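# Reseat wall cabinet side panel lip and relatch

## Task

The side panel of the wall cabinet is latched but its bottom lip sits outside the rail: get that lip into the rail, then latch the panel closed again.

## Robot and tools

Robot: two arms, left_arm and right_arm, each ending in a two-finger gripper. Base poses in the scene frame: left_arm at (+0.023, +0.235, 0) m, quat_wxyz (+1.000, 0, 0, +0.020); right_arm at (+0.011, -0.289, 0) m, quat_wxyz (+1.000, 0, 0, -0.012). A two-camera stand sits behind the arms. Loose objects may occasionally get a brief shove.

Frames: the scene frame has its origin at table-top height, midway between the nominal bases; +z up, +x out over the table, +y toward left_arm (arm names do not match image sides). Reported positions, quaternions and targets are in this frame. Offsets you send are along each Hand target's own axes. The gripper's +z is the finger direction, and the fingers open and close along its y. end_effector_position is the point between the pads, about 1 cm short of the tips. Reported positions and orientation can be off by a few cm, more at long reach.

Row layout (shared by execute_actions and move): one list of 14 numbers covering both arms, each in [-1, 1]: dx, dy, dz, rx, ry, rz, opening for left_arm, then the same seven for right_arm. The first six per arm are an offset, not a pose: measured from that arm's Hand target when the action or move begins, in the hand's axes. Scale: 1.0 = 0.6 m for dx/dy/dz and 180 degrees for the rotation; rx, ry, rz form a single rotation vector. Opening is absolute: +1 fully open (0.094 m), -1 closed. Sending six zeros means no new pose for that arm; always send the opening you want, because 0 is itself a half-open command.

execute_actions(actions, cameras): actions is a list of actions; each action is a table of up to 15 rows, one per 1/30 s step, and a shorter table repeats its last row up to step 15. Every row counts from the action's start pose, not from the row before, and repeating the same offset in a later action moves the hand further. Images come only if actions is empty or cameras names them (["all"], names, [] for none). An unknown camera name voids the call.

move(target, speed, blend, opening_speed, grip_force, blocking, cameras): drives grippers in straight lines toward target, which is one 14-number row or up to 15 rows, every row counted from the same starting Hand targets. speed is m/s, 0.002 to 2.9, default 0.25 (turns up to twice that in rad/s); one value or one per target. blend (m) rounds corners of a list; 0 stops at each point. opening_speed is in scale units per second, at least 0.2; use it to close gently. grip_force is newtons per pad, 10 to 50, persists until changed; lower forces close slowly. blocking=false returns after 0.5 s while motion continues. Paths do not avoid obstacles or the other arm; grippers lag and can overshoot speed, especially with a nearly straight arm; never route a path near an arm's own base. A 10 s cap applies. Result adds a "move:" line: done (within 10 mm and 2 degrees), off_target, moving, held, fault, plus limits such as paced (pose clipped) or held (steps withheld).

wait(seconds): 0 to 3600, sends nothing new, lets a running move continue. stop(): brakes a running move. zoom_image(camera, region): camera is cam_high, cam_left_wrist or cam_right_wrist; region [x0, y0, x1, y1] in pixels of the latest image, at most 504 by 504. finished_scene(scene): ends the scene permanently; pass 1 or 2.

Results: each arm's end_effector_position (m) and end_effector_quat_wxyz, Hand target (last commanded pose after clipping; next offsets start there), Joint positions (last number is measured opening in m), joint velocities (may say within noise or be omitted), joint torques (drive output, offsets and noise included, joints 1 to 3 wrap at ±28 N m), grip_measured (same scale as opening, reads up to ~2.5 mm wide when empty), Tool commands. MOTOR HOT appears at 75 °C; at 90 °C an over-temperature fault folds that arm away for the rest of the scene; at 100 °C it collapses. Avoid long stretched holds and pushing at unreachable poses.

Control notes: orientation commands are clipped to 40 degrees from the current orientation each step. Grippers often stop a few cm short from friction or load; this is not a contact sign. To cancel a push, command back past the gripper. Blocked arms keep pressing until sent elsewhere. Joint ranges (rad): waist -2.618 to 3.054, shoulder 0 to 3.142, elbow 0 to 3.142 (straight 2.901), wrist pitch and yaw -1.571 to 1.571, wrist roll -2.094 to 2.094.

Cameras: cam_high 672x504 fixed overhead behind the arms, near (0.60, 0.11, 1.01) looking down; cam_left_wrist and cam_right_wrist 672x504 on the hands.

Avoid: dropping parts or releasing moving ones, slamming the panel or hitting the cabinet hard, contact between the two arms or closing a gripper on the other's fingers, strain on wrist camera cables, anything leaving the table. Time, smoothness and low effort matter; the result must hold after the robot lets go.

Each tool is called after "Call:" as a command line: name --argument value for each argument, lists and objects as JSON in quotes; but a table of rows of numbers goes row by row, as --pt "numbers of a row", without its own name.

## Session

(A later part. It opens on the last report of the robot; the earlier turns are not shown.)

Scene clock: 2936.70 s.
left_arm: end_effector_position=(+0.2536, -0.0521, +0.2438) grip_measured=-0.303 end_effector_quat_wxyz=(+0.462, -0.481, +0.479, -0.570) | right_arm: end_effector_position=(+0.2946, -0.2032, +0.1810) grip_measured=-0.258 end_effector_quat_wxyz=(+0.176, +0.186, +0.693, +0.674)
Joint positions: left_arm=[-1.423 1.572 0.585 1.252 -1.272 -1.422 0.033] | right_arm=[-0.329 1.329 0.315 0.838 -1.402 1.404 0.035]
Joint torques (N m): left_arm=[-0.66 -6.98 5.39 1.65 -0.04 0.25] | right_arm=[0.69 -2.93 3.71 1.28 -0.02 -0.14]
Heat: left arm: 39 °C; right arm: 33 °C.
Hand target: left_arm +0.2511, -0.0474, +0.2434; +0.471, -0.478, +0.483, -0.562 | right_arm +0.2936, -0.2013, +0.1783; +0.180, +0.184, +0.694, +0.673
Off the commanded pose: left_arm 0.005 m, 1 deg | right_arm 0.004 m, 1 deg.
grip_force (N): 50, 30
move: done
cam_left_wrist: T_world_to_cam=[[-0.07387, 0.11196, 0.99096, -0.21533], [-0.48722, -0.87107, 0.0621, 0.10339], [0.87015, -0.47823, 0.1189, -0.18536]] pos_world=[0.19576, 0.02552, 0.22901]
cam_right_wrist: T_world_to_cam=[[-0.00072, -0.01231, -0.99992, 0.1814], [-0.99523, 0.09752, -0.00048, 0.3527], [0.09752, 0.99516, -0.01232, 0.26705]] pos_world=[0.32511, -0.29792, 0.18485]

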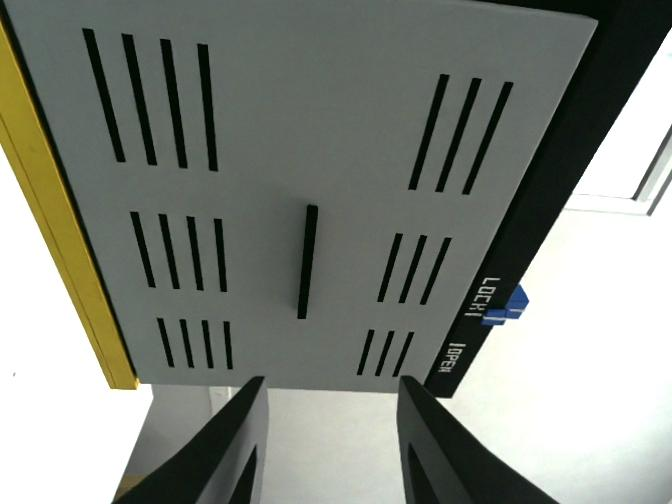

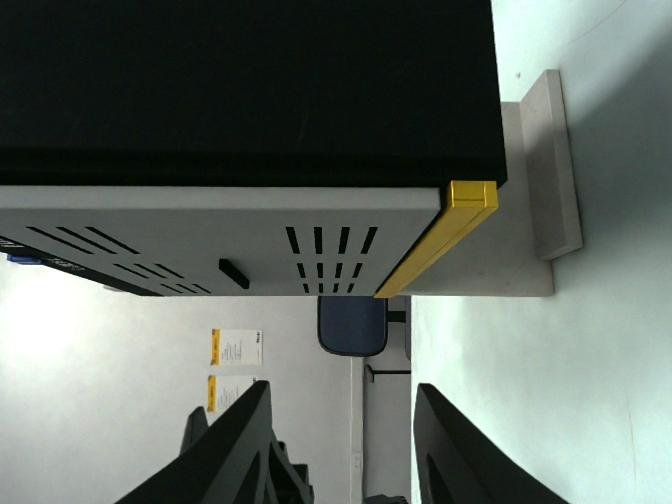

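Call:
zoom_image --camera "cam_left_wrist" --region '[0, 0, 200, 200]'

Call:
zoom_image --camera "cam_left_wrist" --region '[40, 220, 200, 400]'

Call:
zoom_image --camera "cam_left_wrist" --region '[400, 260, 560, 410]'

Call:
zoom_image --camera "cam_left_wrist" --region '[440, 0, 640, 200]'

Scaled by 2.520 from the camera's image (finer frame: 960x720).

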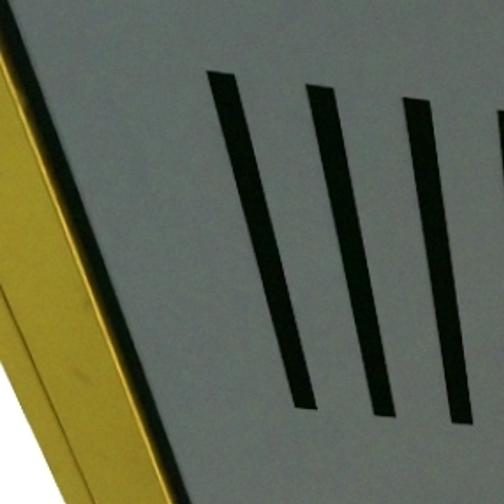

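Scaled by 2.800 from the camera's image (finer frame: 960x720).

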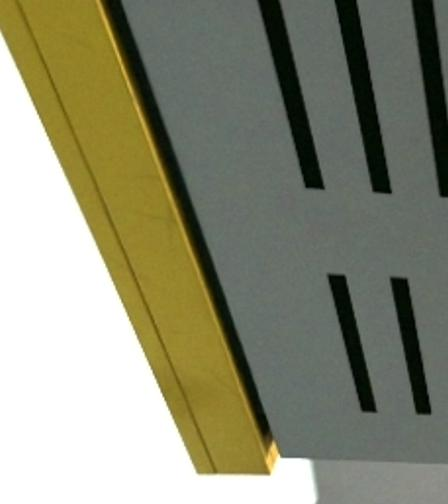

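Scaled by 3.150 from the camera's image (finer frame: 960x720).

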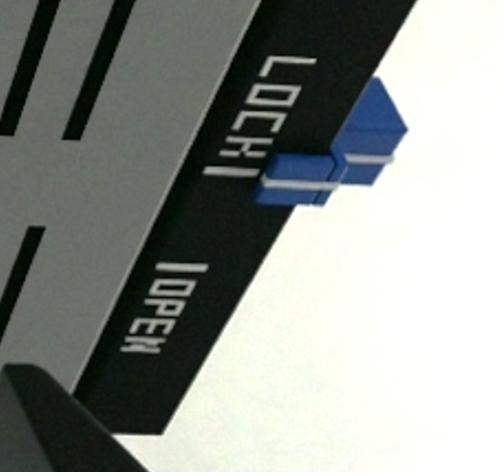

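Scaled by 2.520 from the camera's image (finer frame: 960x720).

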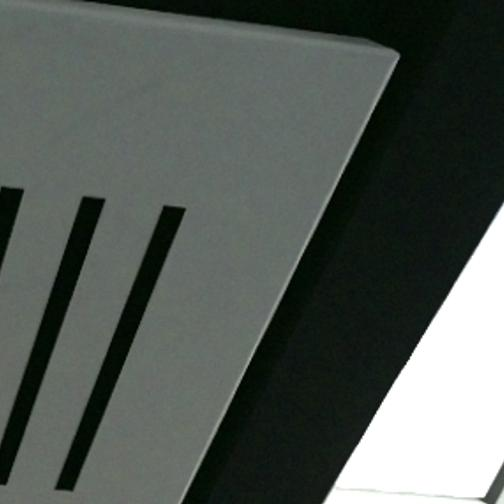

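Call:
move --pt "0.0222 -0.0671 0.0 0 0 0 -1.0 0 0 0 0 0 0 -0.255" --pt "0.0222 -0.0671 0.1196 0 0 0 -1.0 0 0 0 0 0 0 -0.255" --speed 0.1 --blend '[0.02, 0]' --cameras '["cam_right_wrist"]'

Scene clock: 3178.43 s.
left_arm: end_effector_position=(+0.3144, -0.0598, +0.2867) grip_measured=-0.987 end_effector_quat_wxyz=(+0.466, -0.480, +0.479, -0.568) | right_arm: end_effector_position=(+0.2946, -0.2032, +0.1810) grip_measured=-0.258 end_effector_quat_wxyz=(+0.176, +0.186, +0.693, +0.674)
Joint positions: left_arm=[-1.228 1.53 0.784 0.92 -1.086 -1.516 0.001] | right_arm=[-0.329 1.329 0.315 0.838 -1.402 1.404 0.035]
Joint torques (N m): left_arm=[0.69 -5.35 10.29 1.55 0.14 0.1] | right_arm=[0.72 -2.92 3.7 1.28 -0.02 -0.13]
Heat: left arm: 35 °C; right arm: 33 °C.
Hand target: left_arm +0.3182, -0.0638, +0.2899; +0.471, -0.478, +0.483, -0.562 | right_arm +0.2936, -0.2013, +0.1783; +0.180, +0.184, +0.694, +0.673
Off the commanded pose: left_arm 0.006 m, 1 deg | right_arm 0.004 m, 1 deg.
grip_force (N): 50, 30
move: done
cam_right_wrist: T_world_to_cam=[[-0.00072, -0.01231, -0.99992, 0.1814], [-0.99523, 0.09752, -0.00048, 0.3527], [0.09752, 0.99516, -0.01232, 0.26705]] pos_world=[0.32511, -0.29792, 0.18485]

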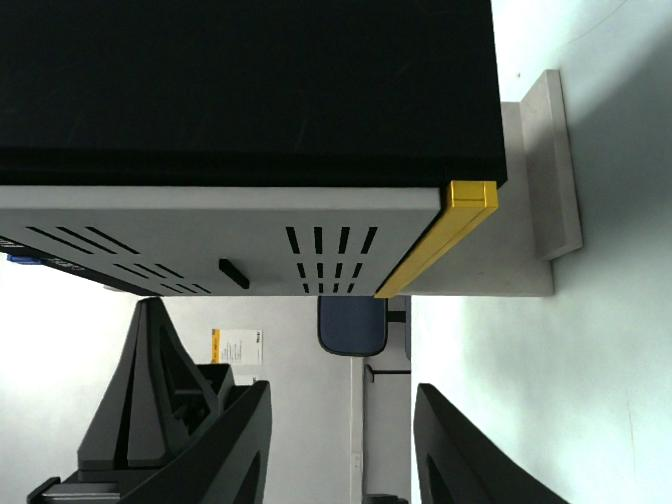

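Call:
move --target '[-0.00725, 0.00125, 0.0239, 0, 0, 0, -1.0, 0, 0, 0, 0, 0, 0, -0.255]' --speed 0.04 --cameras '["cam_right_wrist"]'

Scene clock: 3188.27 s.
left_arm: end_effector_position=(+0.3280, -0.0575, +0.2868) grip_measured=-0.987 end_effector_quat_wxyz=(+0.466, -0.480, +0.479, -0.568) | right_arm: end_effector_position=(+0.2946, -0.2032, +0.1810) grip_measured=-0.258 end_effector_quat_wxyz=(+0.176, +0.186, +0.693, +0.674)
Joint positions: left_arm=[-1.182 1.538 0.796 0.901 -1.039 -1.532 0.001] | right_arm=[-0.329 1.329 0.315 0.838 -1.402 1.404 0.035]
Joint torques (N m): left_arm=[0.98 -5.35 10.36 1.58 0.08 0.11] | right_arm=[0.72 -2.93 3.7 1.28 -0.03 -0.13]
Heat: left arm: 36 °C; right arm: 33 °C.
Hand target: left_arm +0.3329, -0.0609, +0.2900; +0.471, -0.478, +0.483, -0.563 | right_arm +0.2936, -0.2013, +0.1783; +0.180, +0.184, +0.694, +0.673
Off the commanded pose: left_arm 0.007 m, 1 deg | right_arm 0.004 m, 1 deg.
grip_force (N): 50, 30
move: done
cam_right_wrist: T_world_to_cam=[[-0.00072, -0.01231, -0.99992, 0.1814], [-0.99523, 0.09752, -0.00048, 0.3527], [0.09752, 0.99516, -0.01232, 0.26705]] pos_world=[0.32511, -0.29792, 0.18485]

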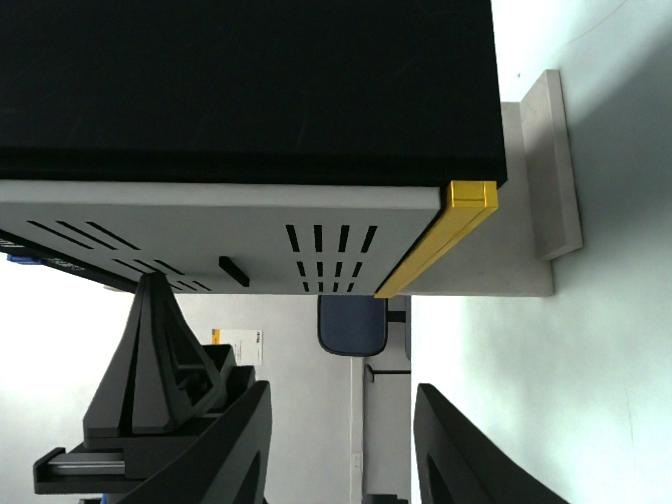

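Call:
zoom_image --camera "cam_right_wrist" --region '[380, 150, 540, 270]'

Call:
zoom_image --camera "cam_right_wrist" --region '[0, 150, 220, 315]'

Scaled by 3.150 from the camera's image (finer frame: 960x720).

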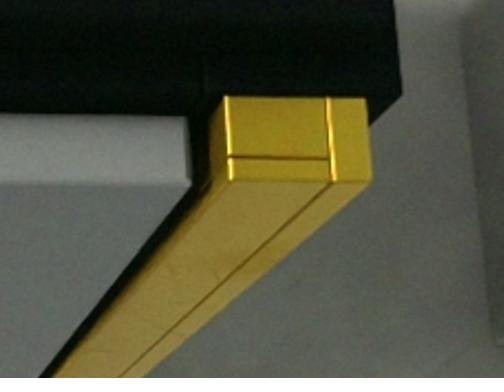

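Scaled by 2.291 from the camera's image (finer frame: 960x720).

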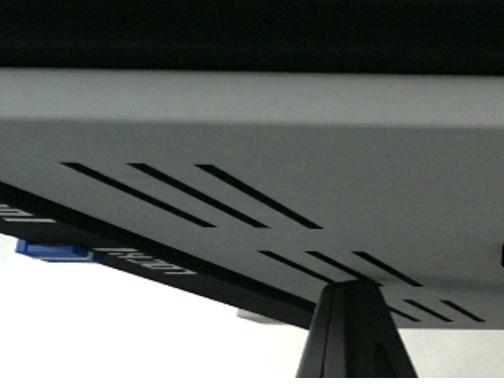

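Call:
move --pt "-0.0029 0.0005 0.0096 0 0 0 -1.0 0 0 0 0 0 0 -0.255" --pt "0.0145 -0.0025 -0.0478 0 0 0 -1.0 0 0 0 0 0 0 -0.255" --speed '[0.03, 0.06]' --cameras '["cam_right_wrist"]'

Call:
zoom_image --camera "cam_right_wrist" --region '[380, 150, 540, 270]'

Call:
zoom_image --camera "cam_right_wrist" --region '[0, 150, 220, 315]'

Scene clock: 3210.27 s.
left_arm: end_effector_position=(+0.3052, -0.0700, +0.2850) grip_measured=-0.987 end_effector_quat_wxyz=(+0.463, -0.477, +0.488, -0.566) | right_arm: end_effector_position=(+0.2946, -0.2032, +0.1810) grip_measured=-0.258 end_effector_quat_wxyz=(+0.176, +0.186, +0.693, +0.674)
Joint positions: left_arm=[-1.265 1.541 0.8 0.899 -1.109 -1.518 0.001] | right_arm=[-0.329 1.329 0.315 0.838 -1.402 1.404 0.035]
Joint torques (N m): left_arm=[-0.49 -7.24 7.87 1.9 -0.18 0.26] | right_arm=[0.7 -2.93 3.71 1.28 -0.02 -0.14]
Heat: left arm: 37 °C; right arm: 33 °C.
Hand target: left_arm +0.3035, -0.0668, +0.2899; +0.471, -0.478, +0.483, -0.562 | right_arm +0.2936, -0.2013, +0.1783; +0.180, +0.184, +0.694, +0.673
Off the commanded pose: left_arm 0.006 m, 1 deg | right_arm 0.004 m, 1 deg.
grip_force (N): 50, 30
move: done
cam_right_wrist: T_world_to_cam=[[-0.00072, -0.01231, -0.99992, 0.1814], [-0.99523, 0.09752, -0.00048, 0.3527], [0.09752, 0.99516, -0.01232, 0.26705]] pos_world=[0.32511, -0.29792, 0.18485]

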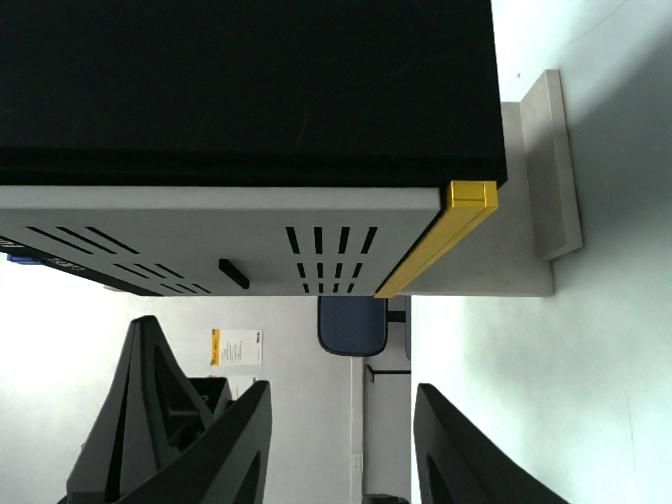

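Scaled by 3.150 from the camera's image (finer frame: 960x720).

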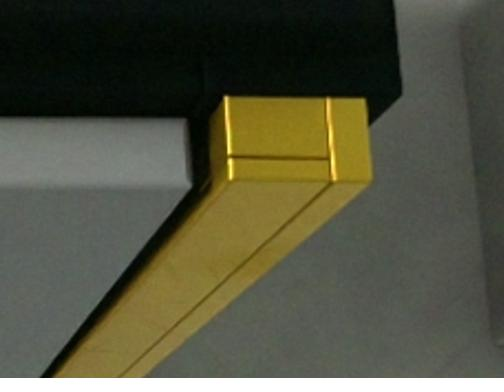

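Scaled by 2.291 from the camera's image (finer frame: 960x720).

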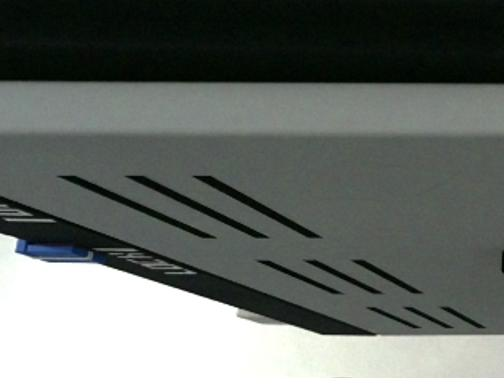

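Call:
finished_scene --scene 2

The scene is finished: the task was done.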